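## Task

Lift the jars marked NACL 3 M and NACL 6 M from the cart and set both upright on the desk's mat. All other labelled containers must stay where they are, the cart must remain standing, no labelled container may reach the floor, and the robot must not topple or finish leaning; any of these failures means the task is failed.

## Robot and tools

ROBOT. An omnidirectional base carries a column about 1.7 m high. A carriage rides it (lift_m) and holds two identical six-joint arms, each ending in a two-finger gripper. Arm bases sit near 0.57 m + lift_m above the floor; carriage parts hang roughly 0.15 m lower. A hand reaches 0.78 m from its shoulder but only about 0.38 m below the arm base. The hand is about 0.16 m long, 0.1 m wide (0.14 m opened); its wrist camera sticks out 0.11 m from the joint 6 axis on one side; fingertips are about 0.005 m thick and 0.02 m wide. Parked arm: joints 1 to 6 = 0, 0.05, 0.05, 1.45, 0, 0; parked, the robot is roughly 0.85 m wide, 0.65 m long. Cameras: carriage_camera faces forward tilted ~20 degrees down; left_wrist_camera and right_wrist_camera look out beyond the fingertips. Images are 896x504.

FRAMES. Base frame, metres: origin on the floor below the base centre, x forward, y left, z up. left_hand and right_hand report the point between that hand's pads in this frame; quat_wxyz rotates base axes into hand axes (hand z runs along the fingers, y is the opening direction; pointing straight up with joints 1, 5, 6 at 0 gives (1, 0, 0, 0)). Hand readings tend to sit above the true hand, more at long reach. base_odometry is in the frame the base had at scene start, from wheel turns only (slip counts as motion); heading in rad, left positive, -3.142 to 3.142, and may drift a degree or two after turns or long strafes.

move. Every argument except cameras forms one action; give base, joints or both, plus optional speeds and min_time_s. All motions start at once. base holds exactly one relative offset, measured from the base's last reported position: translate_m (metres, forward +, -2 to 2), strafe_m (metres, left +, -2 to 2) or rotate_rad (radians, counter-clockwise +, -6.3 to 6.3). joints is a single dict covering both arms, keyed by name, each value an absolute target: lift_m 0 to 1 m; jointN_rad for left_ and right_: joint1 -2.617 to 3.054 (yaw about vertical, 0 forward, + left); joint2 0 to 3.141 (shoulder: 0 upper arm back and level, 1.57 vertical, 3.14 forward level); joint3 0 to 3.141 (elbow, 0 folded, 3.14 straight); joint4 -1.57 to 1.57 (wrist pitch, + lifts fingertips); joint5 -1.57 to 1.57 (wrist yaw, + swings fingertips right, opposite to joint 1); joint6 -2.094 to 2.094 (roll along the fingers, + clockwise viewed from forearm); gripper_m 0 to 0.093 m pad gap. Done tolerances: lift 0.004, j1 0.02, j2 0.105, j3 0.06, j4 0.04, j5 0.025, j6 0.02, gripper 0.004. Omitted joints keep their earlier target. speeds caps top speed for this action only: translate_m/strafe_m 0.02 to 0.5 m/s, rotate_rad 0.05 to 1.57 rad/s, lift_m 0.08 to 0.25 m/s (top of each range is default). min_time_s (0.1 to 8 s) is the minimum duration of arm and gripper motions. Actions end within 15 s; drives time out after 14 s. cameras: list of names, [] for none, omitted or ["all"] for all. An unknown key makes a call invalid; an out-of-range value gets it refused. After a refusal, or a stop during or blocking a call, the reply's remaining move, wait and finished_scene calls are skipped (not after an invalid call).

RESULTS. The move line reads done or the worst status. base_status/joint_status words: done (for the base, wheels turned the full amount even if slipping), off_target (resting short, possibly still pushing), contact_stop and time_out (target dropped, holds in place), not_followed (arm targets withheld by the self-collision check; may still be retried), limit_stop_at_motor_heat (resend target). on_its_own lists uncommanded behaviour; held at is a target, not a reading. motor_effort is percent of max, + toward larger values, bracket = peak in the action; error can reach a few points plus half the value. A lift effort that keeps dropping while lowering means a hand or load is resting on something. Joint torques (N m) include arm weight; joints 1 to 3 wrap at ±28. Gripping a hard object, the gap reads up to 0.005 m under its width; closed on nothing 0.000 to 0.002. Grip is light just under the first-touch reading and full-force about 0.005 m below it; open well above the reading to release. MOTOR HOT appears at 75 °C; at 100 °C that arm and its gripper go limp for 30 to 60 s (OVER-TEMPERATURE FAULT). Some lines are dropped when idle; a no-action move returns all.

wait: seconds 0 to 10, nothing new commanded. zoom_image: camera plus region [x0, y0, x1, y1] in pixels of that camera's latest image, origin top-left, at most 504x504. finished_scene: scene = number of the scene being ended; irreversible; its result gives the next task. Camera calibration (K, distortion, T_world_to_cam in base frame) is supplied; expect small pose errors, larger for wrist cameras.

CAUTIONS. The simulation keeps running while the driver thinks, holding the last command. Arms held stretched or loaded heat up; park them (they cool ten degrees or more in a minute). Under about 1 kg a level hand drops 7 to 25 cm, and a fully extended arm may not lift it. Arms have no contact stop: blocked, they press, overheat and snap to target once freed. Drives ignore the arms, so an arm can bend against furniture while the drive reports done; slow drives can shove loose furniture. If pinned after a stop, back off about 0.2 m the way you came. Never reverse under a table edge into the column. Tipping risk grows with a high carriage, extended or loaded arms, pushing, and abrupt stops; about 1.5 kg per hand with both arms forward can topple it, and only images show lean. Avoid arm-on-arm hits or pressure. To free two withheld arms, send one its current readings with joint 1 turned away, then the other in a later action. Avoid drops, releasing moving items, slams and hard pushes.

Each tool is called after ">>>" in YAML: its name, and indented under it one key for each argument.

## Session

>>> move:
  cameras: ["carriage_camera"]

>>> move:
  base: {"rotate_rad": 1.4}
  joints: {"lift_m": 0.45}
  cameras: ["carriage_camera"]

>>> move:
  base: {"rotate_rad": 1.2}
  cameras: ["carriage_camera"]

Scene clock: 0.00 s.
Joint torques (N m): no reading
base_odometry: x=+0.000 y=+0.000 heading=+0.000
base_status: not commanded
joint_positions: lift_m=+0.300 left_joint1_rad=+0.000 left_joint2_rad=+0.055 left_joint3_rad=+0.051 left_joint4_rad=+1.475 left_joint5_rad=+0.031 left_joint6_rad=+0.040 left_gripper_m=+0.09396 right_joint1_rad=-0.016 right_joint2_rad=+0.048 right_joint3_rad=+0.039 right_joint4_rad=+1.495 right_joint5_rad=-0.022 right_joint6_rad=+0.050 right_gripper_m=+0.09396
joint_status: not commanded
motor_effort: lift_m=+40 drive_wheels=+3
left_hand: x=+0.2485 y=+0.2991 z=+1.3127 quat_wxyz=(+0.998, +0.016, +0.049, +0.019) (m; base frame)
right_hand: x=+0.2454 y=-0.3010 z=+1.3100 quat_wxyz=(+0.999, -0.010, +0.043, +0.018) (m; base frame)
pictures: carriage_camera
camera_calibration:
carriage_camera: T_world_to_cam=[[-0.0301167, -0.999264, -0.0237735, 0.0346], [-0.352417, 0.0328724, -0.935266, 1.25938], [0.935359, -0.0197889, -0.353147, 0.333327], [0, 0, 0, 1]] pos_world=[0.133088, -0.000228057, 1.29639]

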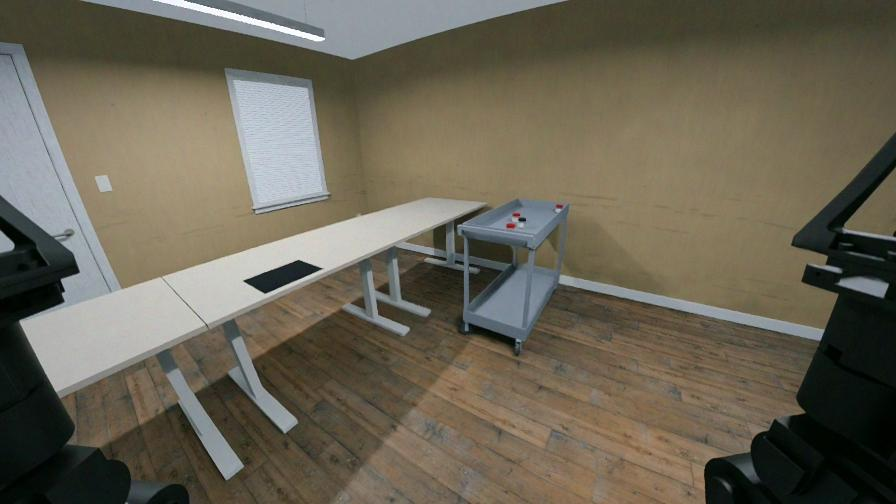

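Scene clock: 2.93 s.
Joint torques (N m): left_arm=[-0.42 4.6 5.3 -0.37 -0.02 -0.04] | right_arm=[0.16 3.4 6.11 -0.3 0.09 0.06]
move: done
base_odometry: x=+0.000 y=+0.000 heading=+1.400
base_status: done
joint_positions: lift_m=+0.450 left_joint1_rad=+0.000 left_joint2_rad=+0.055 left_joint3_rad=+0.051 left_joint4_rad=+1.475 left_joint5_rad=+0.031 left_joint6_rad=+0.040 left_gripper_m=+0.09397 right_joint1_rad=-0.016 right_joint2_rad=+0.048 right_joint3_rad=+0.039 right_joint4_rad=+1.494 right_joint5_rad=-0.022 right_joint6_rad=+0.050 right_gripper_m=+0.09397
joint_status: all done
motor_effort: lift_m=+42(51) drive_wheels=+8(19)
left_hand: x=+0.2487 y=+0.2991 z=+1.4625 quat_wxyz=(+0.998, +0.016, +0.050, +0.019) (m; base frame)
right_hand: x=+0.2456 y=-0.3010 z=+1.4597 quat_wxyz=(+0.999, -0.010, +0.043, +0.018) (m; base frame)
pictures: carriage_camera
camera_calibration:
carriage_camera: T_world_to_cam=[[-0.0301167, -0.999264, -0.0237735, 0.0381612], [-0.352417, 0.0328724, -0.935266, 1.39948], [0.935359, -0.0197889, -0.353147, 0.386228], [0, 0, 0, 1]]

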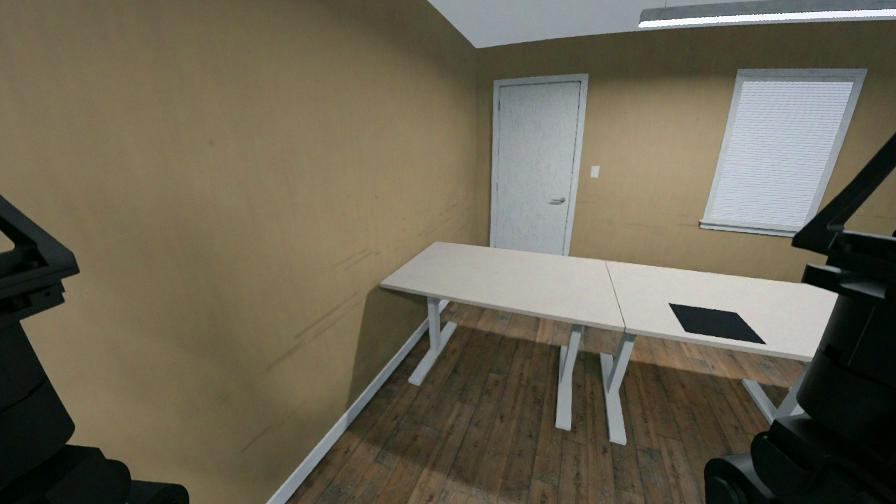

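Scene clock: 5.67 s.
Joint torques (N m): left_arm=[-0.42 4.56 5.3 -0.37 -0.01 -0.04] | right_arm=[0.18 3.4 6.09 -0.29 0.09 0.06]
move: done
base_odometry: x=+0.000 y=+0.000 heading=+2.599
base_status: done
joint_positions: lift_m=+0.450 left_joint1_rad=+0.000 left_joint2_rad=+0.055 left_joint3_rad=+0.051 left_joint4_rad=+1.475 left_joint5_rad=+0.031 left_joint6_rad=+0.040 left_gripper_m=+0.09397 right_joint1_rad=-0.016 right_joint2_rad=+0.048 right_joint3_rad=+0.039 right_joint4_rad=+1.493 right_joint5_rad=-0.022 right_joint6_rad=+0.050 right_gripper_m=+0.09397
motor_effort: lift_m=+42(43) drive_wheels=+8(19)
left_hand: x=+0.2487 y=+0.2991 z=+1.4625 quat_wxyz=(+0.998, +0.016, +0.050, +0.019) (m; base frame)
right_hand: x=+0.2456 y=-0.3010 z=+1.4597 quat_wxyz=(+0.999, -0.010, +0.044, +0.018) (m; base frame)
pictures: carriage_camera
camera_calibration:
carriage_camera: T_world_to_cam=[[-0.0301167, -0.999264, -0.0237735, 0.0381612], [-0.352417, 0.0328724, -0.935266, 1.39948], [0.935359, -0.0197889, -0.353147, 0.386228], [0, 0, 0, 1]]

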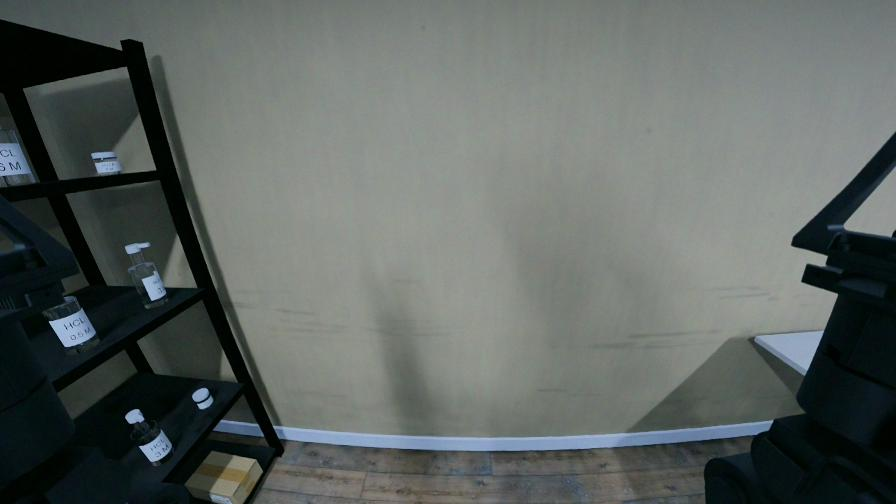

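>>> move:
  base: {"rotate_rad": -1.669}
  cameras: []

>>> move:
  base: {"strafe_m": -1.0}
  cameras: ["carriage_camera"]

Scene clock: 11.97 s.
Joint torques (N m): left_arm=[-0.42 4.57 5.29 -0.36 -0.01 -0.04] | right_arm=[0.17 3.4 6.12 -0.27 0.09 0.06]
move: done
base_odometry: x=+0.000 y=+0.000 heading=+0.931
base_status: done
joint_positions: lift_m=+0.450 left_joint1_rad=+0.000 left_joint2_rad=+0.055 left_joint3_rad=+0.051 left_joint4_rad=+1.475 left_joint5_rad=+0.031 left_joint6_rad=+0.040 left_gripper_m=+0.09398 right_joint1_rad=-0.016 right_joint2_rad=+0.048 right_joint3_rad=+0.039 right_joint4_rad=+1.492 right_joint5_rad=-0.022 right_joint6_rad=+0.050 right_gripper_m=+0.09398
motor_effort: lift_m=+43(43) drive_wheels=+8(19)
left_hand: x=+0.2487 y=+0.2991 z=+1.4625 quat_wxyz=(+0.998, +0.016, +0.050, +0.019) (m; base frame)
right_hand: x=+0.2461 y=-0.3010 z=+1.4597 quat_wxyz=(+0.999, -0.010, +0.045, +0.018) (m; base frame)
pictures: none

Scene clock: 16.37 s.
Joint torques (N m): left_arm=[-0.2 4.59 5.29 -0.36 -0.01 -0.05] | right_arm=[0.36 3.37 6.09 -0.27 0.08 0.06]
move: done
base_odometry: x=+0.801 y=-0.598 heading=+0.930
base_status: done
joint_positions: lift_m=+0.450 left_joint1_rad=+0.001 left_joint2_rad=+0.055 left_joint3_rad=+0.051 left_joint4_rad=+1.475 left_joint5_rad=+0.031 left_joint6_rad=+0.040 left_gripper_m=+0.09398 right_joint1_rad=-0.016 right_joint2_rad=+0.048 right_joint3_rad=+0.039 right_joint4_rad=+1.492 right_joint5_rad=-0.022 right_joint6_rad=+0.050 right_gripper_m=+0.09398
motor_effort: lift_m=+42(43) drive_wheels=-4(27)
left_hand: x=+0.2487 y=+0.2990 z=+1.4625 quat_wxyz=(+0.998, +0.017, +0.050, +0.020) (m; base frame)
right_hand: x=+0.2461 y=-0.3010 z=+1.4597 quat_wxyz=(+0.999, -0.010, +0.045, +0.018) (m; base frame)
pictures: carriage_camera
camera_calibration:
carriage_camera: T_world_to_cam=[[-0.0301167, -0.999264, -0.0237735, 0.0381612], [-0.352417, 0.0328724, -0.935266, 1.39948], [0.935359, -0.0197889, -0.353147, 0.386228], [0, 0, 0, 1]]

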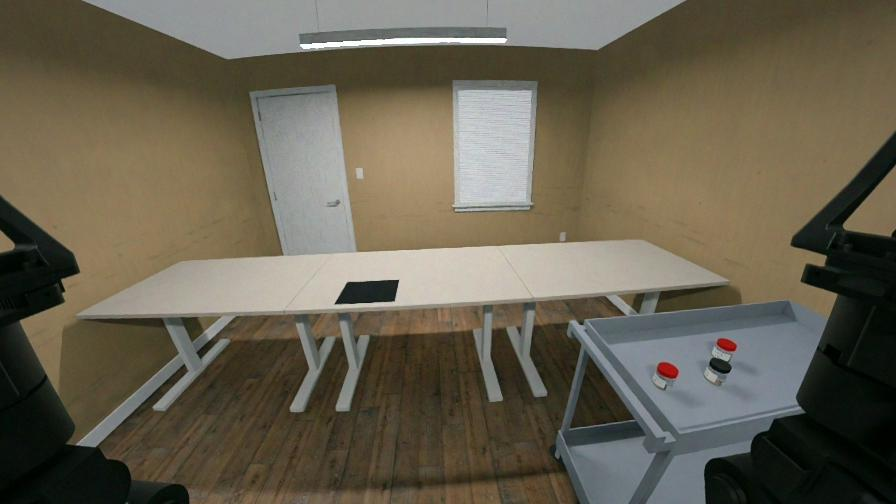

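>>> move:
  base: {"strafe_m": -0.9}
  joints: {"lift_m": 0.3}
  speeds: {"strafe_m": 0.3}
  cameras: ["carriage_camera"]

>>> zoom_image:
  camera: "carriage_camera"
  region: [320, 280, 480, 370]

Scene clock: 22.97 s.
Joint torques (N m): left_arm=[-0.64 4.57 5.29 -0.35 -0.02 -0.04] | right_arm=[0.18 3.4 6.08 -0.27 0.08 0.06]
move: done
base_odometry: x=+1.522 y=-1.137 heading=+0.929
base_status: done
joint_positions: lift_m=+0.300 left_joint1_rad=+0.001 left_joint2_rad=+0.055 left_joint3_rad=+0.051 left_joint4_rad=+1.474 left_joint5_rad=+0.031 left_joint6_rad=+0.040 left_gripper_m=+0.09398 right_joint1_rad=-0.016 right_joint2_rad=+0.048 right_joint3_rad=+0.039 right_joint4_rad=+1.492 right_joint5_rad=-0.022 right_joint6_rad=+0.050 right_gripper_m=+0.09398
joint_status: all done
motor_effort: lift_m=+36(37) drive_wheels=-4(22)
left_hand: x=+0.2489 y=+0.2990 z=+1.3130 quat_wxyz=(+0.998, +0.017, +0.050, +0.020) (m; base frame)
right_hand: x=+0.2459 y=-0.3010 z=+1.3104 quat_wxyz=(+0.999, -0.010, +0.044, +0.018) (m; base frame)
pictures: carriage_camera
camera_calibration:
carriage_camera: T_world_to_cam=[[-0.0301167, -0.999264, -0.0237735, 0.0346084], [-0.352417, 0.0328724, -0.935266, 1.25971], [0.935359, -0.0197889, -0.353147, 0.333452], [0, 0, 0, 1]]

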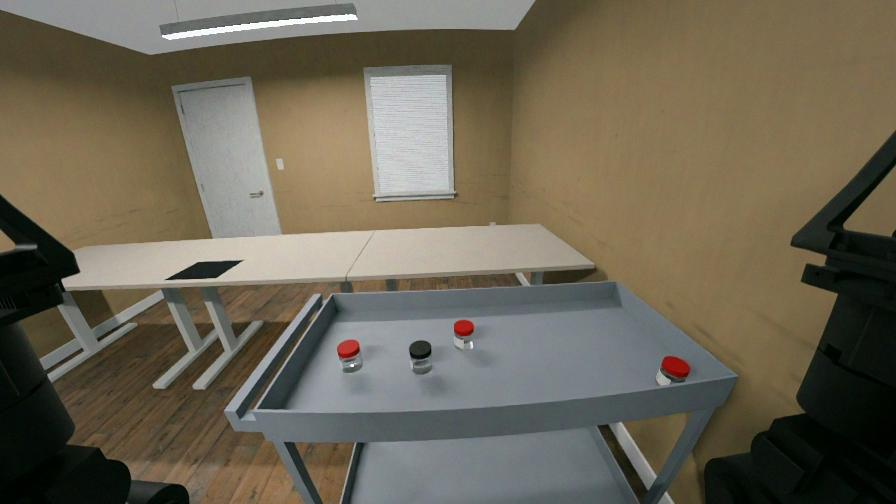

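Scaled by 3.150.

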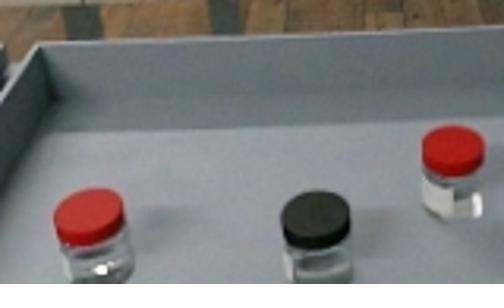

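>>> move:
  joints: {"left_joint1_rad": 0.75, "left_joint2_rad": 1.8, "left_joint3_rad": 1.3, "left_joint4_rad": -0.1, "left_joint5_rad": 1.5}
  min_time_s: 2.5
  cameras: ["carriage_camera","left_wrist_camera"]

Scene clock: 27.87 s.
Joint torques (N m): left_arm=[0.03 -9.84 9.18 1.16 0.47 0] | right_arm=[0.17 3.37 6.09 -0.27 0.08 0.06]
move: done
base_odometry: x=+1.522 y=-1.137 heading=+0.929
joint_positions: lift_m=+0.300 left_joint1_rad=+0.745 left_joint2_rad=+1.793 left_joint3_rad=+1.265 left_joint4_rad=-0.092 left_joint5_rad=+1.486 left_joint6_rad=+0.040 left_gripper_m=+0.09399 right_joint1_rad=-0.016 right_joint2_rad=+0.048 right_joint3_rad=+0.039 right_joint4_rad=+1.492 right_joint5_rad=-0.022 right_joint6_rad=+0.050 right_gripper_m=+0.09398
joint_status: all done
motor_effort: lift_m=+36(36) drive_wheels=-4(4)
left_hand: x=+0.6269 y=+0.4441 z=+1.1295 quat_wxyz=(+0.541, +0.065, +0.721, -0.427) (m; base frame)
right_hand: x=+0.2459 y=-0.3010 z=+1.3104 quat_wxyz=(+0.999, -0.010, +0.044, +0.018) (m; base frame)
pictures: carriage_camera, left_wrist_camera
camera_calibration:
carriage_camera: T_world_to_cam=[[-0.0301167, -0.999264, -0.0237735, 0.0346085], [-0.352417, 0.0328724, -0.935266, 1.25971], [0.935359, -0.0197889, -0.353147, 0.333452], [0, 0, 0, 1]]
left_wrist_camera: T_world_to_cam=[[-0.57439, -0.619364, 0.535224, 0.0325376], [-0.746907, 0.128988, -0.652298, 1.15165], [0.334973, -0.774435, -0.536696, 0.862187], [0, 0, 0, 1]]

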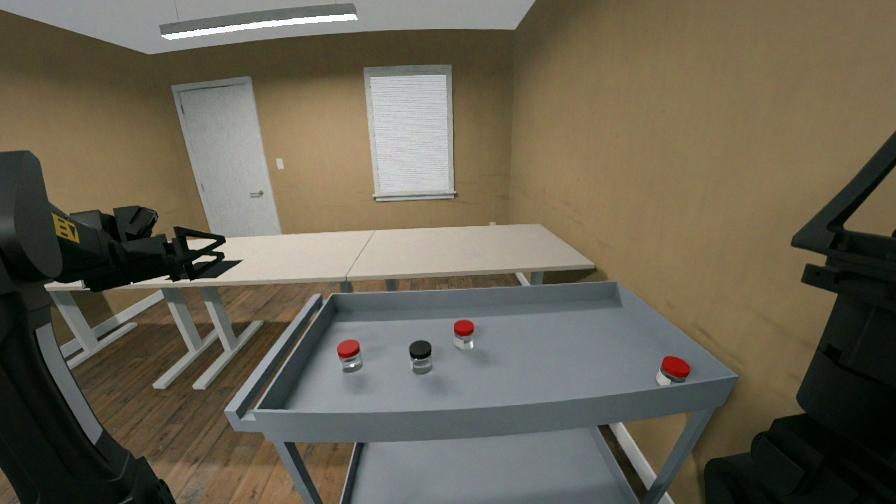

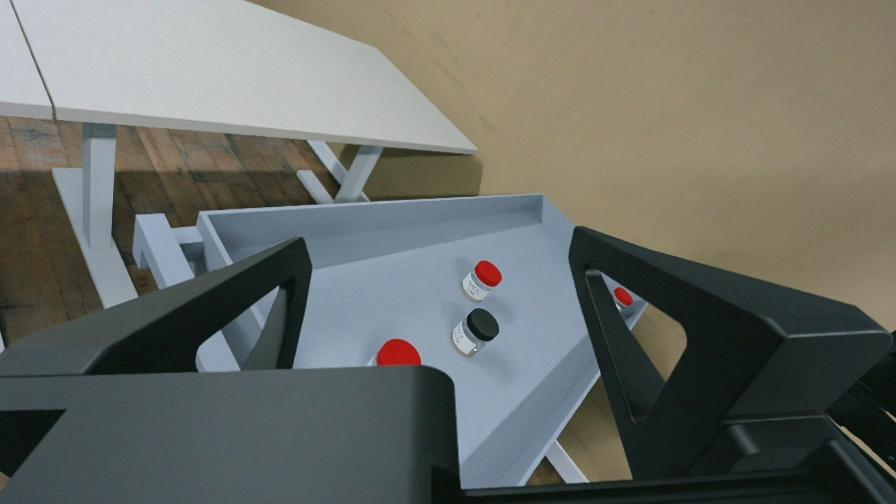

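>>> zoom_image:
  camera: "left_wrist_camera"
  region: [440, 250, 520, 370]

>>> move:
  joints: {"left_joint1_rad": 0.85, "left_joint4_rad": -0.5, "lift_m": 0.25}
  min_time_s: 1
  cameras: ["left_wrist_camera"]

Scaled by 4.200.

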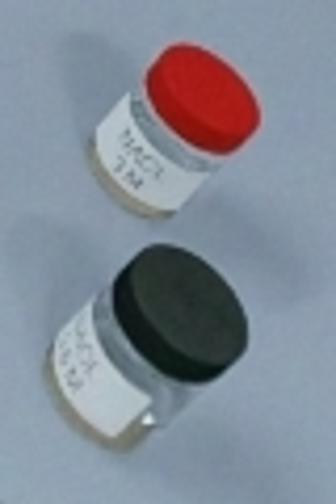

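Scene clock: 29.83 s.
Joint torques (N m): left_arm=[0.08 -10.55 7.91 0.87 0.54 0.02] | right_arm=[0.17 3.37 6.08 -0.27 0.09 0.06]
move: done
base_odometry: x=+1.522 y=-1.137 heading=+0.929
joint_positions: lift_m=+0.250 left_joint1_rad=+0.844 left_joint2_rad=+1.803 left_joint3_rad=+1.278 left_joint4_rad=-0.491 left_joint5_rad=+1.491 left_joint6_rad=+0.040 left_gripper_m=+0.09399 right_joint1_rad=-0.016 right_joint2_rad=+0.048 right_joint3_rad=+0.039 right_joint4_rad=+1.492 right_joint5_rad=-0.022 right_joint6_rad=+0.050 right_gripper_m=+0.09398
joint_status: all done
motor_effort: lift_m=+36(37) drive_wheels=-4(4)
left_hand: x=+0.5957 y=+0.4664 z=+1.0563 quat_wxyz=(+0.461, -0.106, +0.723, -0.503) (m; base frame)
right_hand: x=+0.2459 y=-0.3010 z=+1.2604 quat_wxyz=(+0.999, -0.010, +0.044, +0.018) (m; base frame)
pictures: left_wrist_camera
camera_calibration:
left_wrist_camera: T_world_to_cam=[[-0.332541, -0.467499, 0.819061, -0.44715], [-0.898656, -0.106358, -0.425564, 1.03842], [0.286065, -0.877572, -0.384753, 0.767307], [0, 0, 0, 1]]

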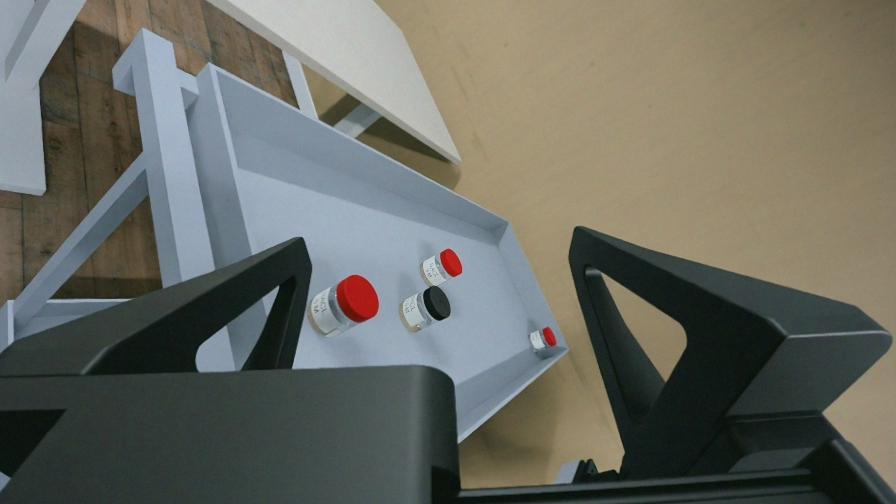

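>>> zoom_image:
  camera: "left_wrist_camera"
  region: [300, 240, 470, 350]

>>> zoom_image:
  camera: "left_wrist_camera"
  region: [520, 320, 565, 355]

>>> zoom_image:
  camera: "left_wrist_camera"
  region: [300, 270, 350, 340]

>>> zoom_image:
  camera: "left_wrist_camera"
  region: [395, 280, 445, 340]

Scaled by 2.965.

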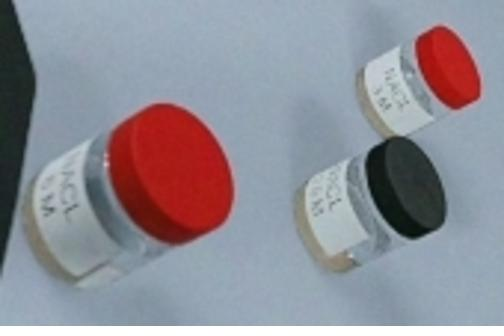

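Scaled by 11.200.

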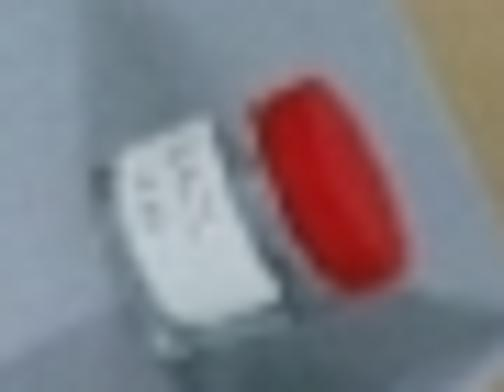

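Scaled by 7.200.

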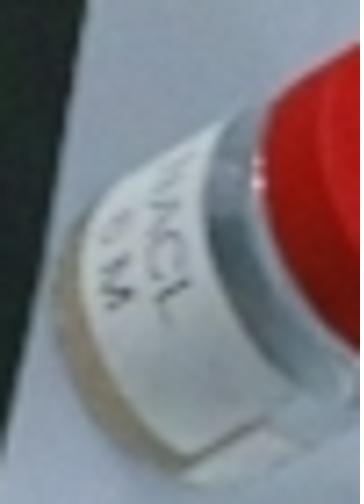

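Scaled by 8.400.

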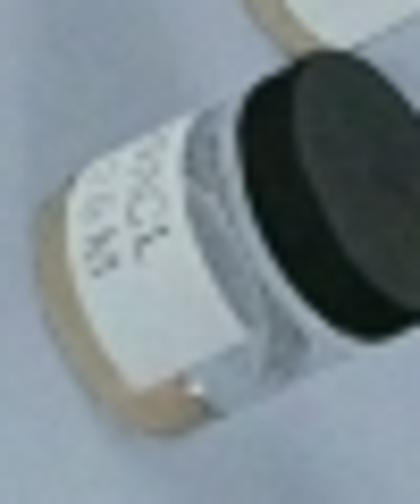

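>>> move:
  joints: {"left_joint1_rad": 0.7, "left_joint4_rad": -0.4, "lift_m": 0.15}
  min_time_s: 1
  cameras: ["left_wrist_camera"]

>>> zoom_image:
  camera: "left_wrist_camera"
  region: [290, 190, 540, 370]

Scene clock: 36.80 s.
Joint torques (N m): left_arm=[-0.9 -10.67 7.88 1.17 0.5 0.02] | right_arm=[0.14 3.4 6.09 -0.27 0.09 0.06]
move: done
base_odometry: x=+1.522 y=-1.137 heading=+0.929
joint_positions: lift_m=+0.150 left_joint1_rad=+0.705 left_joint2_rad=+1.803 left_joint3_rad=+1.279 left_joint4_rad=-0.418 left_joint5_rad=+1.493 left_joint6_rad=+0.040 left_gripper_m=+0.09399 right_joint1_rad=-0.016 right_joint2_rad=+0.048 right_joint3_rad=+0.039 right_joint4_rad=+1.492 right_joint5_rad=-0.022 right_joint6_rad=+0.050 right_gripper_m=+0.09398
joint_status: all done
motor_effort: lift_m=+36(36) drive_wheels=-3(4)
left_hand: x=+0.6185 y=+0.4165 z=+0.9603 quat_wxyz=(+0.446, -0.030, +0.728, -0.519) (m; base frame)
right_hand: x=+0.2459 y=-0.3010 z=+1.1604 quat_wxyz=(+0.999, -0.010, +0.044, +0.018) (m; base frame)
pictures: left_wrist_camera
camera_calibration:
left_wrist_camera: T_world_to_cam=[[-0.440064, -0.453149, 0.775242, -0.281604], [-0.879009, 0.0409264, -0.475045, 0.986786], [0.183538, -0.890495, -0.416333, 0.779206], [0, 0, 0, 1]]

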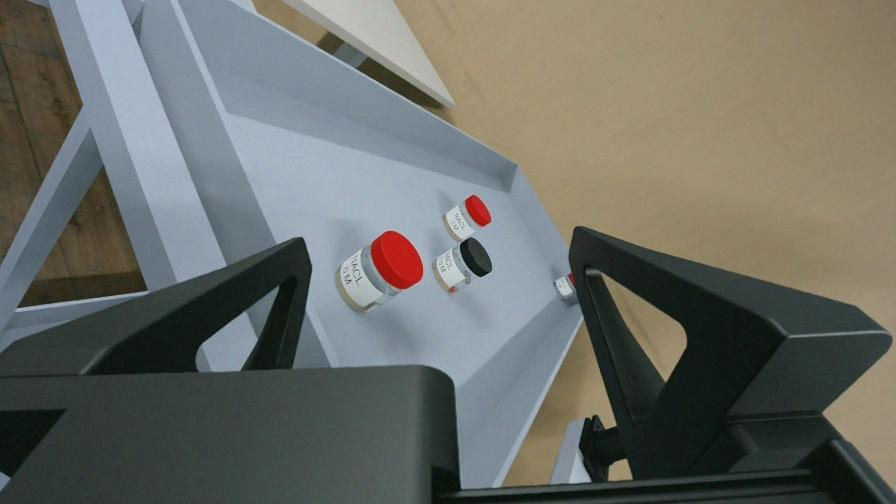

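Scaled by 2.016.

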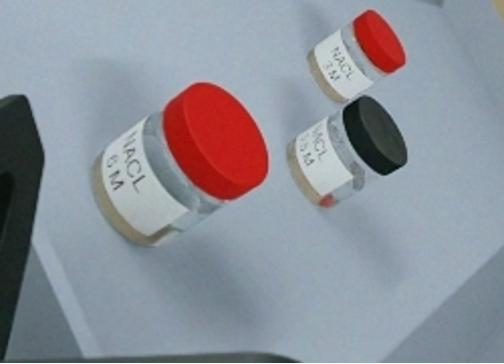

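>>> move:
  joints: {"lift_m": 0.45}
  cameras: []

>>> move:
  joints: {"left_joint1_rad": 0.4, "left_joint2_rad": 0.5, "left_joint3_rad": 0.4, "left_joint4_rad": 0.5, "left_joint5_rad": 0, "left_joint6_rad": 0, "right_joint1_rad": 0.454, "right_joint2_rad": 2.495, "right_joint3_rad": 1.605, "right_joint4_rad": -0.012, "right_joint5_rad": 0, "right_joint6_rad": 0}
  min_time_s: 2.5
  cameras: ["carriage_camera","right_wrist_camera"]

Scene clock: 40.17 s.
Joint torques (N m): left_arm=[-0.88 -10.69 7.9 1.1 0.48 0.02] | right_arm=[0.17 3.38 6.11 -0.27 0.09 0.07]
move: done
base_odometry: x=+1.522 y=-1.137 heading=+0.929
joint_positions: lift_m=+0.450 left_joint1_rad=+0.705 left_joint2_rad=+1.804 left_joint3_rad=+1.279 left_joint4_rad=-0.408 left_joint5_rad=+1.494 left_joint6_rad=+0.040 left_gripper_m=+0.09399 right_joint1_rad=-0.016 right_joint2_rad=+0.048 right_joint3_rad=+0.039 right_joint4_rad=+1.492 right_joint5_rad=-0.022 right_joint6_rad=+0.050 right_gripper_m=+0.09398
joint_status: all done
motor_effort: lift_m=+42(51) drive_wheels=-3(4)
left_hand: x=+0.6191 y=+0.4170 z=+1.2601 quat_wxyz=(+0.449, -0.026, +0.728, -0.517) (m; base frame)
right_hand: x=+0.2459 y=-0.3010 z=+1.4598 quat_wxyz=(+0.999, -0.010, +0.044, +0.018) (m; base frame)
pictures: none

Scene clock: 43.03 s.
Joint torques (N m): left_arm=[-1.02 0.29 5.59 1.75 -0.11 -0.18] | right_arm=[0.62 -11.81 8.14 1.82 0.29 -0.02]
move: done
base_odometry: x=+1.522 y=-1.137 heading=+0.929
joint_positions: lift_m=+0.450 left_joint1_rad=+0.407 left_joint2_rad=+0.506 left_joint3_rad=+0.413 left_joint4_rad=+0.480 left_joint5_rad=+0.013 left_joint6_rad=+0.015 left_gripper_m=+0.09400 right_joint1_rad=+0.449 right_joint2_rad=+2.486 right_joint3_rad=+1.582 right_joint4_rad=-0.003 right_joint5_rad=-0.017 right_joint6_rad=+0.008 right_gripper_m=+0.09398
joint_status: all done
motor_effort: lift_m=+43(43) drive_wheels=-3(8)
left_hand: x=+0.4679 y=+0.4077 z=+1.4019 quat_wxyz=(+0.812, -0.103, +0.548, +0.170) (m; base frame)
right_hand: x=+0.7431 y=-0.0503 z=+0.9563 quat_wxyz=(+0.315, -0.210, +0.922, +0.081) (m; base frame)
pictures: carriage_camera, right_wrist_camera
camera_calibration:
carriage_camera: T_world_to_cam=[[-0.0301167, -0.999264, -0.0237735, 0.0381613], [-0.352417, 0.0328724, -0.935266, 1.39948], [0.935359, -0.0197889, -0.353147, 0.386228], [0, 0, 0, 1]]
right_wrist_camera: T_world_to_cam=[[0.383866, -0.92204, -0.0498886, -0.279814], [-0.922142, -0.379981, -0.0725806, 0.742411], [0.0479655, 0.0738656, -0.996114, 1.04367], [0, 0, 0, 1]]

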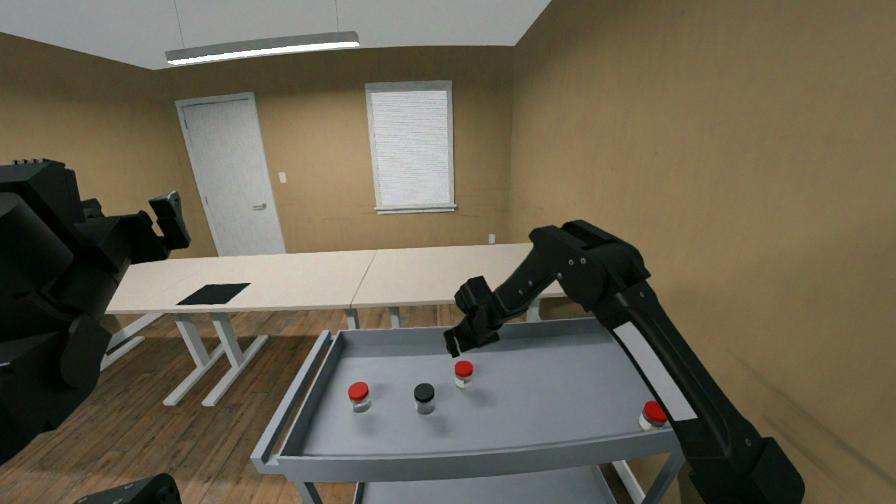

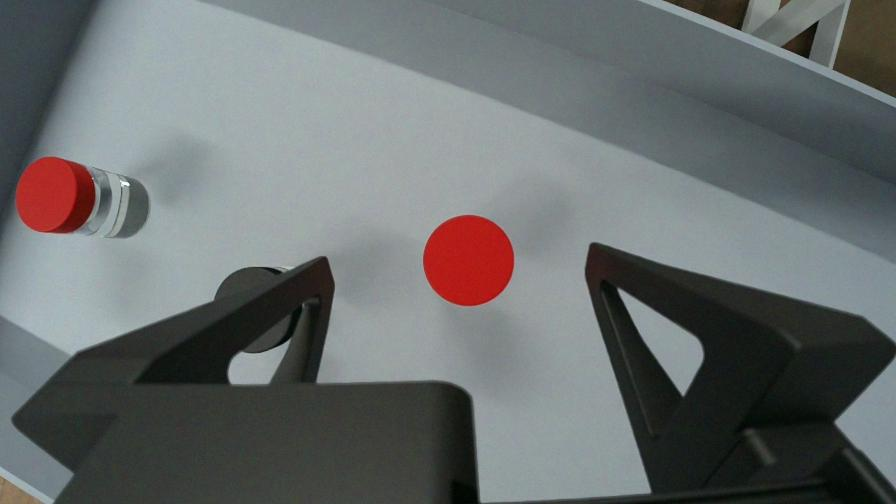

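>>> move:
  joints: {"right_joint1_rad": 0.444, "right_joint2_rad": 2.539, "right_joint3_rad": 1.696, "right_joint4_rad": -0.059}
  min_time_s: 0.7
  cameras: []

>>> move:
  joints: {"lift_m": 0.38}
  speeds: {"lift_m": 0.12}
  cameras: ["right_wrist_camera"]

Scene clock: 45.47 s.
Joint torques (N m): left_arm=[-0.98 0.29 5.6 1.77 -0.11 -0.18] | right_arm=[-0.25 -11.66 8.46 1.83 0.24 -0.03]
move: done
base_odometry: x=+1.522 y=-1.137 heading=+0.929
joint_positions: lift_m=+0.450 left_joint1_rad=+0.407 left_joint2_rad=+0.506 left_joint3_rad=+0.413 left_joint4_rad=+0.481 left_joint5_rad=+0.011 left_joint6_rad=+0.015 left_gripper_m=+0.09400 right_joint1_rad=+0.449 right_joint2_rad=+2.524 right_joint3_rad=+1.672 right_joint4_rad=-0.050 right_joint5_rad=-0.016 right_joint6_rad=+0.008 right_gripper_m=+0.09398
joint_status: all done
motor_effort: lift_m=+42(43) drive_wheels=-3(3)
left_hand: x=+0.4677 y=+0.4079 z=+1.4021 quat_wxyz=(+0.812, -0.104, +0.548, +0.171) (m; base frame)
right_hand: x=+0.7564 y=-0.0439 z=+0.9593 quat_wxyz=(+0.318, -0.209, +0.921, +0.082) (m; base frame)
pictures: none

Scene clock: 46.50 s.
Joint torques (N m): left_arm=[-0.98 0.42 6.08 1.68 -0.1 -0.17] | right_arm=[-0.35 -12.55 7.62 1.93 0.24 -0.02]
move: done
base_odometry: x=+1.522 y=-1.137 heading=+0.929
joint_positions: lift_m=+0.380 left_joint1_rad=+0.407 left_joint2_rad=+0.505 left_joint3_rad=+0.407 left_joint4_rad=+0.489 left_joint5_rad=+0.010 left_joint6_rad=+0.014 left_gripper_m=+0.09400 right_joint1_rad=+0.449 right_joint2_rad=+2.535 right_joint3_rad=+1.681 right_joint4_rad=-0.061 right_joint5_rad=-0.016 right_joint6_rad=+0.007 right_gripper_m=+0.09398
joint_status: all done
motor_effort: lift_m=+35(37) drive_wheels=-3(3)
left_hand: x=+0.4674 y=+0.4079 z=+1.3321 quat_wxyz=(+0.813, -0.104, +0.546, +0.171) (m; base frame)
right_hand: x=+0.7555 y=-0.0445 z=+0.8852 quat_wxyz=(+0.312, -0.210, +0.923, +0.080) (m; base frame)
pictures: right_wrist_camera
camera_calibration:
right_wrist_camera: T_world_to_cam=[[0.383184, -0.922406, -0.048335, -0.283686], [-0.922733, -0.379911, -0.0650546, 0.74464], [0.0416438, 0.0695282, -0.99671, 0.977013], [0, 0, 0, 1]]

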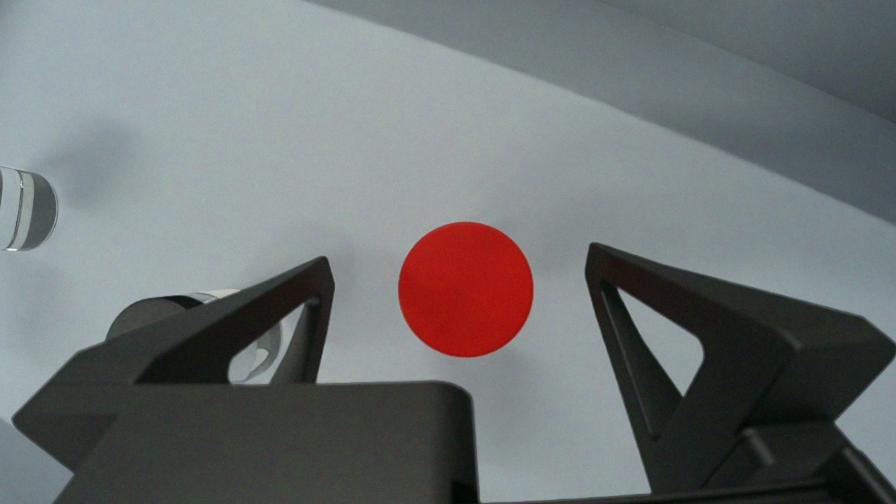

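>>> move:
  joints: {"lift_m": 0.325}
  speeds: {"lift_m": 0.1}
  cameras: ["right_wrist_camera"]

>>> move:
  joints: {"right_gripper_m": 0.045}
  min_time_s: 1.5
  cameras: ["right_wrist_camera"]

Scene clock: 48.10 s.
Joint torques (N m): left_arm=[-0.99 0.61 6.08 1.66 -0.1 -0.17] | right_arm=[-0.36 -12.9 7.31 1.98 0.26 -0.02]
move: done
base_odometry: x=+1.522 y=-1.137 heading=+0.929
joint_positions: lift_m=+0.325 left_joint1_rad=+0.407 left_joint2_rad=+0.504 left_joint3_rad=+0.407 left_joint4_rad=+0.491 left_joint5_rad=+0.010 left_joint6_rad=+0.014 left_gripper_m=+0.09400 right_joint1_rad=+0.449 right_joint2_rad=+2.537 right_joint3_rad=+1.683 right_joint4_rad=-0.063 right_joint5_rad=-0.015 right_joint6_rad=+0.007 right_gripper_m=+0.09398
joint_status: all done
motor_effort: lift_m=+36(37) drive_wheels=-3(3)
left_hand: x=+0.4671 y=+0.4077 z=+1.2777 quat_wxyz=(+0.814, -0.104, +0.545, +0.171) (m; base frame)
right_hand: x=+0.7553 y=-0.0447 z=+0.8291 quat_wxyz=(+0.311, -0.210, +0.924, +0.080) (m; base frame)
pictures: right_wrist_camera
camera_calibration:
right_wrist_camera: T_world_to_cam=[[0.382844, -0.922572, -0.0478638, -0.28662], [-0.922987, -0.379798, -0.0620319, 0.738435], [0.0390503, 0.0679262, -0.996926, 0.923144], [0, 0, 0, 1]]

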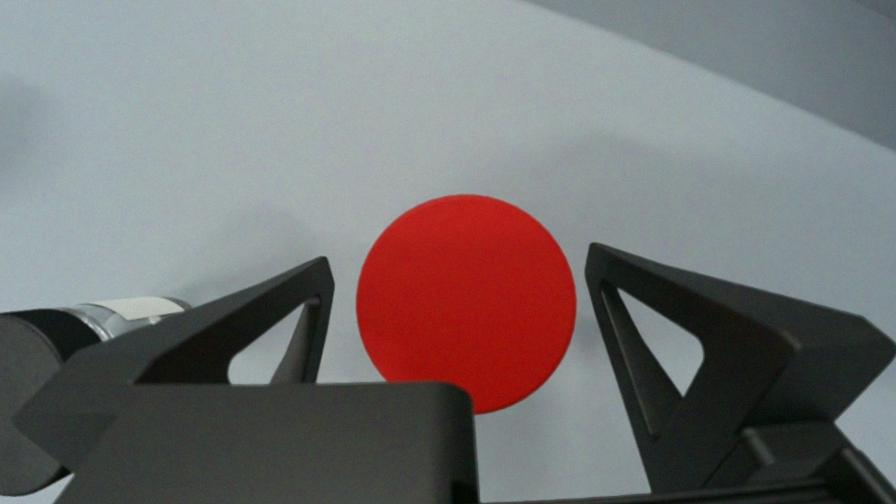

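Scene clock: 49.90 s.
Joint torques (N m): left_arm=[-0.98 0.5 6.09 1.66 -0.1 -0.17] | right_arm=[-0.25 -12.89 7.42 1.95 0.21 -0.02]
move: off_target
base_odometry: x=+1.522 y=-1.137 heading=+0.929
joint_positions: lift_m=+0.325 left_joint1_rad=+0.407 left_joint2_rad=+0.504 left_joint3_rad=+0.407 left_joint4_rad=+0.491 left_joint5_rad=+0.010 left_joint6_rad=+0.014 left_gripper_m=+0.09400 right_joint1_rad=+0.449 right_joint2_rad=+2.537 right_joint3_rad=+1.683 right_joint4_rad=-0.063 right_joint5_rad=-0.014 right_joint6_rad=+0.007 right_gripper_m=+0.05430
joint_status: right_gripper_m off_target (ended at +0.05433, target +0.04500)
motor_effort: lift_m=+35(37) drive_wheels=-3(3)
left_hand: x=+0.4671 y=+0.4077 z=+1.2777 quat_wxyz=(+0.814, -0.104, +0.545, +0.171) (m; base frame)
right_hand: x=+0.7555 y=-0.0451 z=+0.8291 quat_wxyz=(+0.311, -0.210, +0.924, +0.079) (m; base frame)
pictures: right_wrist_camera
camera_calibration:
right_wrist_camera: T_world_to_cam=[[0.381946, -0.923018, -0.0464242, -0.287642], [-0.923329, -0.378951, -0.0621224, 0.738838], [0.0397476, 0.0665922, -0.996988, 0.922628], [0, 0, 0, 1]]

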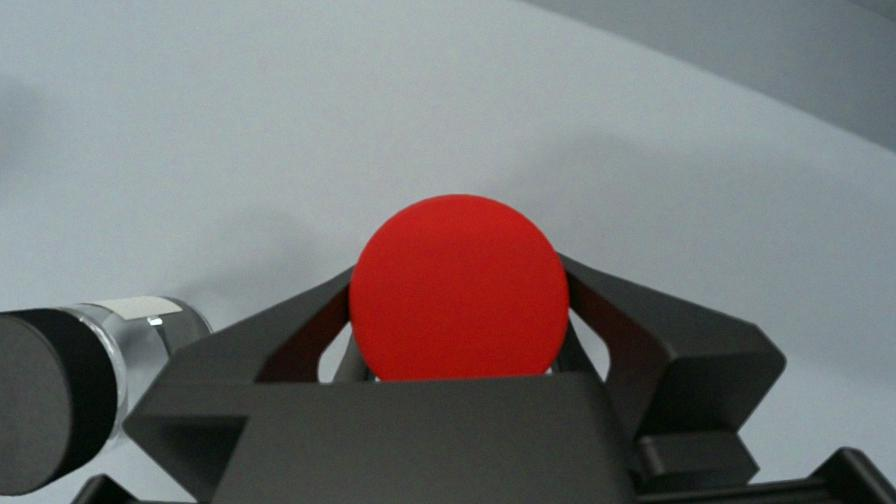

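>>> move:
  joints: {"lift_m": 0.46}
  speeds: {"lift_m": 0.12}
  cameras: []

>>> move:
  joints: {"right_joint2_rad": 0.8, "right_joint3_rad": 0.35, "right_joint4_rad": 0.2}
  min_time_s: 2.5
  cameras: []

>>> move:
  joints: {"right_joint1_rad": 0.0, "left_joint1_rad": -0.135, "left_joint2_rad": 2.157, "left_joint3_rad": 0.925, "left_joint4_rad": 0.34, "left_joint5_rad": -0.02}
  min_time_s: 2.5
  cameras: ["carriage_camera","left_wrist_camera"]

Scene clock: 52.50 s.
Joint torques (N m): left_arm=[-0.99 0.36 6.37 1.63 -0.1 -0.17] | right_arm=[-0.23 -13.39 7.39 2.01 0.21 -0.01]
move: done
base_odometry: x=+1.522 y=-1.137 heading=+0.929
joint_positions: lift_m=+0.460 left_joint1_rad=+0.407 left_joint2_rad=+0.504 left_joint3_rad=+0.405 left_joint4_rad=+0.493 left_joint5_rad=+0.010 left_joint6_rad=+0.014 left_gripper_m=+0.09400 right_joint1_rad=+0.449 right_joint2_rad=+2.542 right_joint3_rad=+1.683 right_joint4_rad=-0.070 right_joint5_rad=-0.013 right_joint6_rad=+0.007 right_gripper_m=+0.05430
joint_status: all done
motor_effort: lift_m=+42(52) drive_wheels=-3(3)
left_hand: x=+0.4670 y=+0.4077 z=+1.4119 quat_wxyz=(+0.814, -0.104, +0.545, +0.171) (m; base frame)
right_hand: x=+0.7535 y=-0.0462 z=+0.9599 quat_wxyz=(+0.306, -0.210, +0.925, +0.077) (m; base frame)
pictures: none

Scene clock: 55.30 s.
Joint torques (N m): left_arm=[-0.98 0.5 6.2 1.64 -0.1 -0.17] | right_arm=[-0.24 -2.61 7.47 3.05 0.22 -0.02]
move: done
base_odometry: x=+1.522 y=-1.137 heading=+0.929
joint_positions: lift_m=+0.460 left_joint1_rad=+0.407 left_joint2_rad=+0.504 left_joint3_rad=+0.405 left_joint4_rad=+0.493 left_joint5_rad=+0.010 left_joint6_rad=+0.014 left_gripper_m=+0.09400 right_joint1_rad=+0.449 right_joint2_rad=+0.812 right_joint3_rad=+0.352 right_joint4_rad=+0.162 right_joint5_rad=-0.013 right_joint6_rad=+0.007 right_gripper_m=+0.05430
joint_status: all done
motor_effort: lift_m=+43(43) drive_wheels=+8(8)
left_hand: x=+0.4670 y=+0.4077 z=+1.4119 quat_wxyz=(+0.814, -0.104, +0.545, +0.171) (m; base frame)
right_hand: x=+0.5095 y=-0.1637 z=+1.2186 quat_wxyz=(+0.578, -0.180, +0.784, +0.139) (m; base frame)
pictures: none

Scene clock: 58.10 s.
Joint torques (N m): left_arm=[-0.91 -10.71 6.46 1.41 -0.09 -0.16] | right_arm=[-0.42 -2.61 7.49 3.01 0.21 -0.02]
move: done
base_odometry: x=+1.522 y=-1.137 heading=+0.929
joint_positions: lift_m=+0.460 left_joint1_rad=-0.129 left_joint2_rad=+2.149 left_joint3_rad=+0.899 left_joint4_rad=+0.343 left_joint5_rad=-0.008 left_joint6_rad=+0.014 left_gripper_m=+0.09400 right_joint1_rad=+0.006 right_joint2_rad=+0.812 right_joint3_rad=+0.352 right_joint4_rad=+0.165 right_joint5_rad=-0.013 right_joint6_rad=+0.007 right_gripper_m=+0.05430
joint_status: all done
motor_effort: lift_m=+42(43) drive_wheels=+8(8)
left_hand: x=+0.6689 y=+0.2477 z=+0.9681 quat_wxyz=(+0.326, +0.066, +0.943, -0.015) (m; base frame)
right_hand: x=+0.5423 y=-0.3001 z=+1.2194 quat_wxyz=(+0.595, -0.004, +0.803, +0.009) (m; base frame)
pictures: carriage_camera, left_wrist_camera
camera_calibration:
carriage_camera: T_world_to_cam=[[-0.0301167, -0.999264, -0.0237735, 0.038399], [-0.352417, 0.0328724, -0.935266, 1.40883], [0.935359, -0.0197889, -0.353147, 0.389759], [0, 0, 0, 1]]
left_wrist_camera: T_world_to_cam=[[-0.156172, -0.987688, -0.00904321, 0.359814], [-0.987472, 0.156334, -0.0214018, 0.646411], [0.0225521, 0.00558755, -0.99973, 1.07341], [0, 0, 0, 1]]

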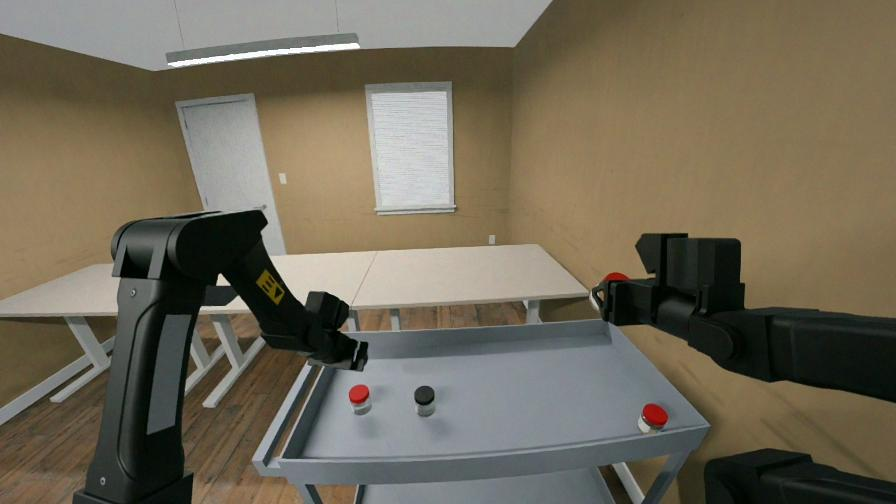

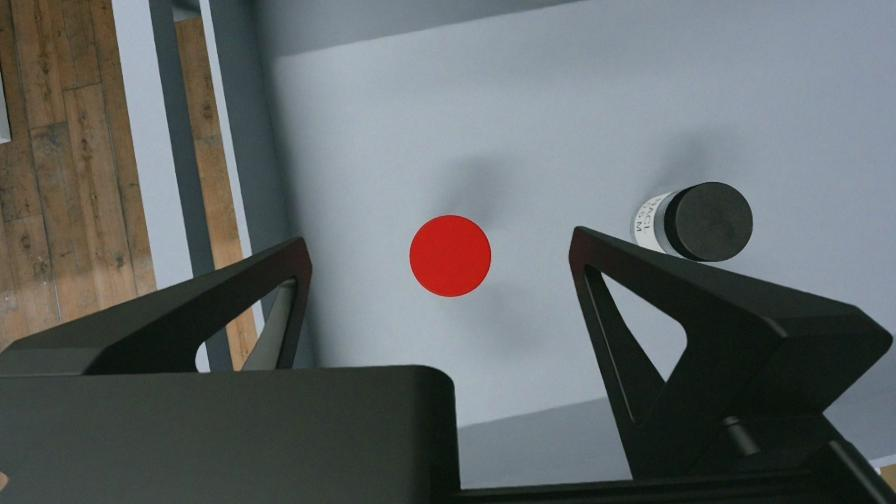

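>>> move:
  joints: {"left_joint1_rad": -0.155, "left_joint2_rad": 2.18, "left_joint3_rad": 0.972, "left_joint4_rad": 0.316}
  min_time_s: 0.7
  cameras: []

>>> move:
  joints: {"lift_m": 0.38}
  speeds: {"lift_m": 0.12}
  cameras: ["left_wrist_camera"]

Scene clock: 60.13 s.
Joint torques (N m): left_arm=[-0.85 -10.85 6.64 1.39 -0.09 -0.16] | right_arm=[-0.42 -2.59 7.49 3 0.21 -0.01]
move: done
base_odometry: x=+1.522 y=-1.137 heading=+0.929
joint_positions: lift_m=+0.460 left_joint1_rad=-0.150 left_joint2_rad=+2.170 left_joint3_rad=+0.946 left_joint4_rad=+0.323 left_joint5_rad=-0.009 left_joint6_rad=+0.014 left_gripper_m=+0.09400 right_joint1_rad=+0.006 right_joint2_rad=+0.812 right_joint3_rad=+0.352 right_joint4_rad=+0.165 right_joint5_rad=-0.013 right_joint6_rad=+0.007 right_gripper_m=+0.05430
joint_status: all done
motor_effort: lift_m=+43(43) drive_wheels=+8(8)
left_hand: x=+0.6788 y=+0.2371 z=+0.9696 quat_wxyz=(+0.328, +0.076, +0.941, -0.018) (m; base frame)
right_hand: x=+0.5423 y=-0.3001 z=+1.2194 quat_wxyz=(+0.595, -0.004, +0.803, +0.009) (m; base frame)
pictures: none

Scene clock: 61.23 s.
Joint torques (N m): left_arm=[-0.84 -11.96 6.09 1.45 -0.1 -0.16] | right_arm=[-0.43 -2.3 8.1 2.94 0.22 -0.02]
move: done
base_odometry: x=+1.522 y=-1.137 heading=+0.929
joint_positions: lift_m=+0.380 left_joint1_rad=-0.150 left_joint2_rad=+2.180 left_joint3_rad=+0.952 left_joint4_rad=+0.313 left_joint5_rad=-0.009 left_joint6_rad=+0.014 left_gripper_m=+0.09400 right_joint1_rad=+0.006 right_joint2_rad=+0.809 right_joint3_rad=+0.345 right_joint4_rad=+0.171 right_joint5_rad=-0.013 right_joint6_rad=+0.007 right_gripper_m=+0.05430
joint_status: all done
motor_effort: lift_m=+36(37) drive_wheels=+8(8)
left_hand: x=+0.6776 y=+0.2372 z=+0.8862 quat_wxyz=(+0.322, +0.076, +0.944, -0.018) (m; base frame)
right_hand: x=+0.5416 y=-0.3001 z=+1.1388 quat_wxyz=(+0.596, -0.004, +0.803, +0.009) (m; base frame)
pictures: left_wrist_camera
camera_calibration:
left_wrist_camera: T_world_to_cam=[[-0.175859, -0.984367, -0.00975056, 0.363251], [-0.984291, 0.175985, -0.014133, 0.641707], [0.015628, 0.00711198, -0.999853, 0.99579], [0, 0, 0, 1]]

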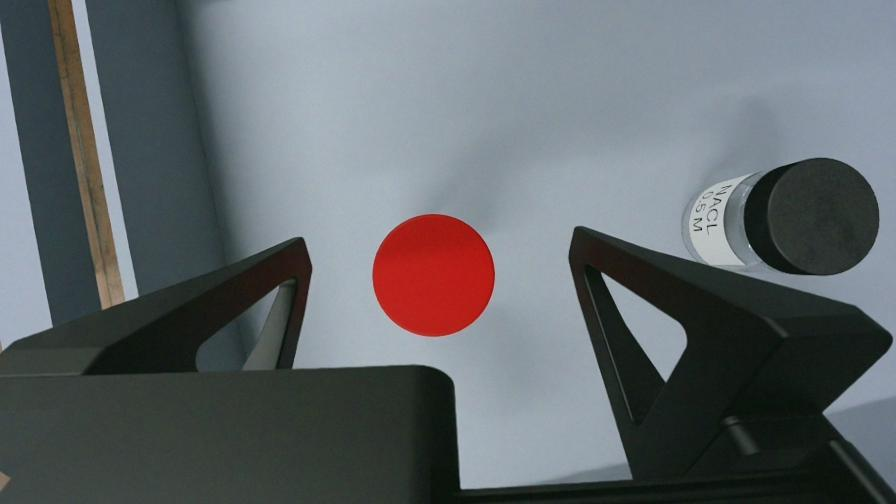

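>>> move:
  joints: {"lift_m": 0.321}
  speeds: {"lift_m": 0.1}
  cameras: ["left_wrist_camera"]

>>> move:
  joints: {"left_gripper_m": 0.045}
  min_time_s: 1.5
  cameras: ["left_wrist_camera"]

Scene clock: 62.73 s.
Joint torques (N m): left_arm=[-0.85 -12.27 5.78 1.48 -0.1 -0.16] | right_arm=[-0.42 -2.18 8.14 2.93 0.22 -0.02]
move: done
base_odometry: x=+1.522 y=-1.137 heading=+0.929
joint_positions: lift_m=+0.321 left_joint1_rad=-0.150 left_joint2_rad=+2.182 left_joint3_rad=+0.954 left_joint4_rad=+0.310 left_joint5_rad=-0.009 left_joint6_rad=+0.014 left_gripper_m=+0.09400 right_joint1_rad=+0.006 right_joint2_rad=+0.809 right_joint3_rad=+0.344 right_joint4_rad=+0.173 right_joint5_rad=-0.013 right_joint6_rad=+0.007 right_gripper_m=+0.05430
joint_status: all done
motor_effort: lift_m=+36(37) drive_wheels=+8(8)
left_hand: x=+0.6773 y=+0.2373 z=+0.8262 quat_wxyz=(+0.320, +0.076, +0.944, -0.017) (m; base frame)
right_hand: x=+0.5416 y=-0.3001 z=+1.0800 quat_wxyz=(+0.597, -0.004, +0.802, +0.009) (m; base frame)
pictures: left_wrist_camera
camera_calibration:
left_wrist_camera: T_world_to_cam=[[-0.175892, -0.984362, -0.00965862, 0.362602], [-0.984333, 0.175992, -0.0107012, 0.637716], [0.0122337, 0.00762505, -0.999896, 0.93803], [0, 0, 0, 1]]

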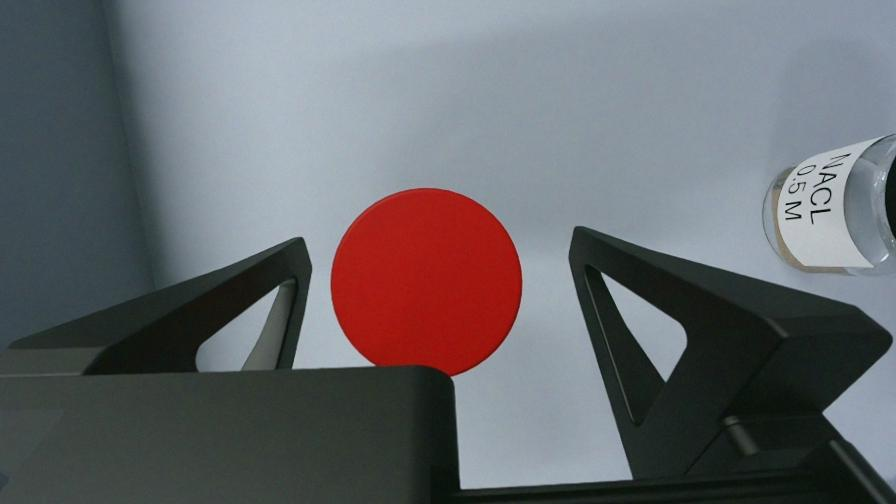

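Scene clock: 64.53 s.
Joint torques (N m): left_arm=[-0.85 -12.07 5.93 1.47 -0.04 -0.16] | right_arm=[-0.4 -2.25 8.14 2.91 0.21 -0.02]
move: off_target
base_odometry: x=+1.522 y=-1.137 heading=+0.929
joint_positions: lift_m=+0.321 left_joint1_rad=-0.150 left_joint2_rad=+2.182 left_joint3_rad=+0.954 left_joint4_rad=+0.310 left_joint5_rad=-0.014 left_joint6_rad=+0.013 left_gripper_m=+0.05384 right_joint1_rad=+0.006 right_joint2_rad=+0.809 right_joint3_rad=+0.344 right_joint4_rad=+0.173 right_joint5_rad=-0.013 right_joint6_rad=+0.007 right_gripper_m=+0.05430
joint_status: left_gripper_m off_target (ended at +0.05387, target +0.04500)
motor_effort: lift_m=+36(37) drive_wheels=+8(8)
left_hand: x=+0.6774 y=+0.2380 z=+0.8262 quat_wxyz=(+0.320, +0.075, +0.944, -0.015) (m; base frame)
right_hand: x=+0.5416 y=-0.3001 z=+1.0800 quat_wxyz=(+0.597, -0.004, +0.802, +0.009) (m; base frame)
pictures: left_wrist_camera
camera_calibration:
left_wrist_camera: T_world_to_cam=[[-0.173078, -0.984826, -0.0127584, 0.364088], [-0.984827, 0.173216, -0.0106266, 0.638625], [0.0126753, 0.0107256, -0.999862, 0.936965], [0, 0, 0, 1]]

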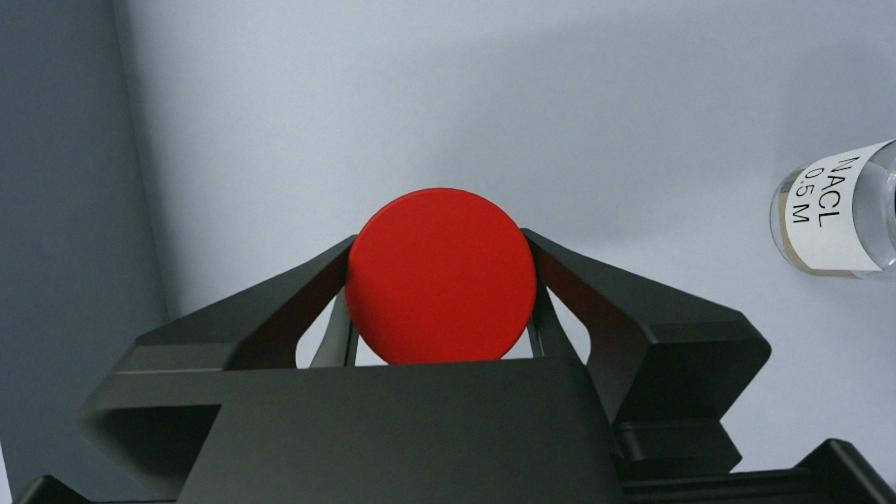

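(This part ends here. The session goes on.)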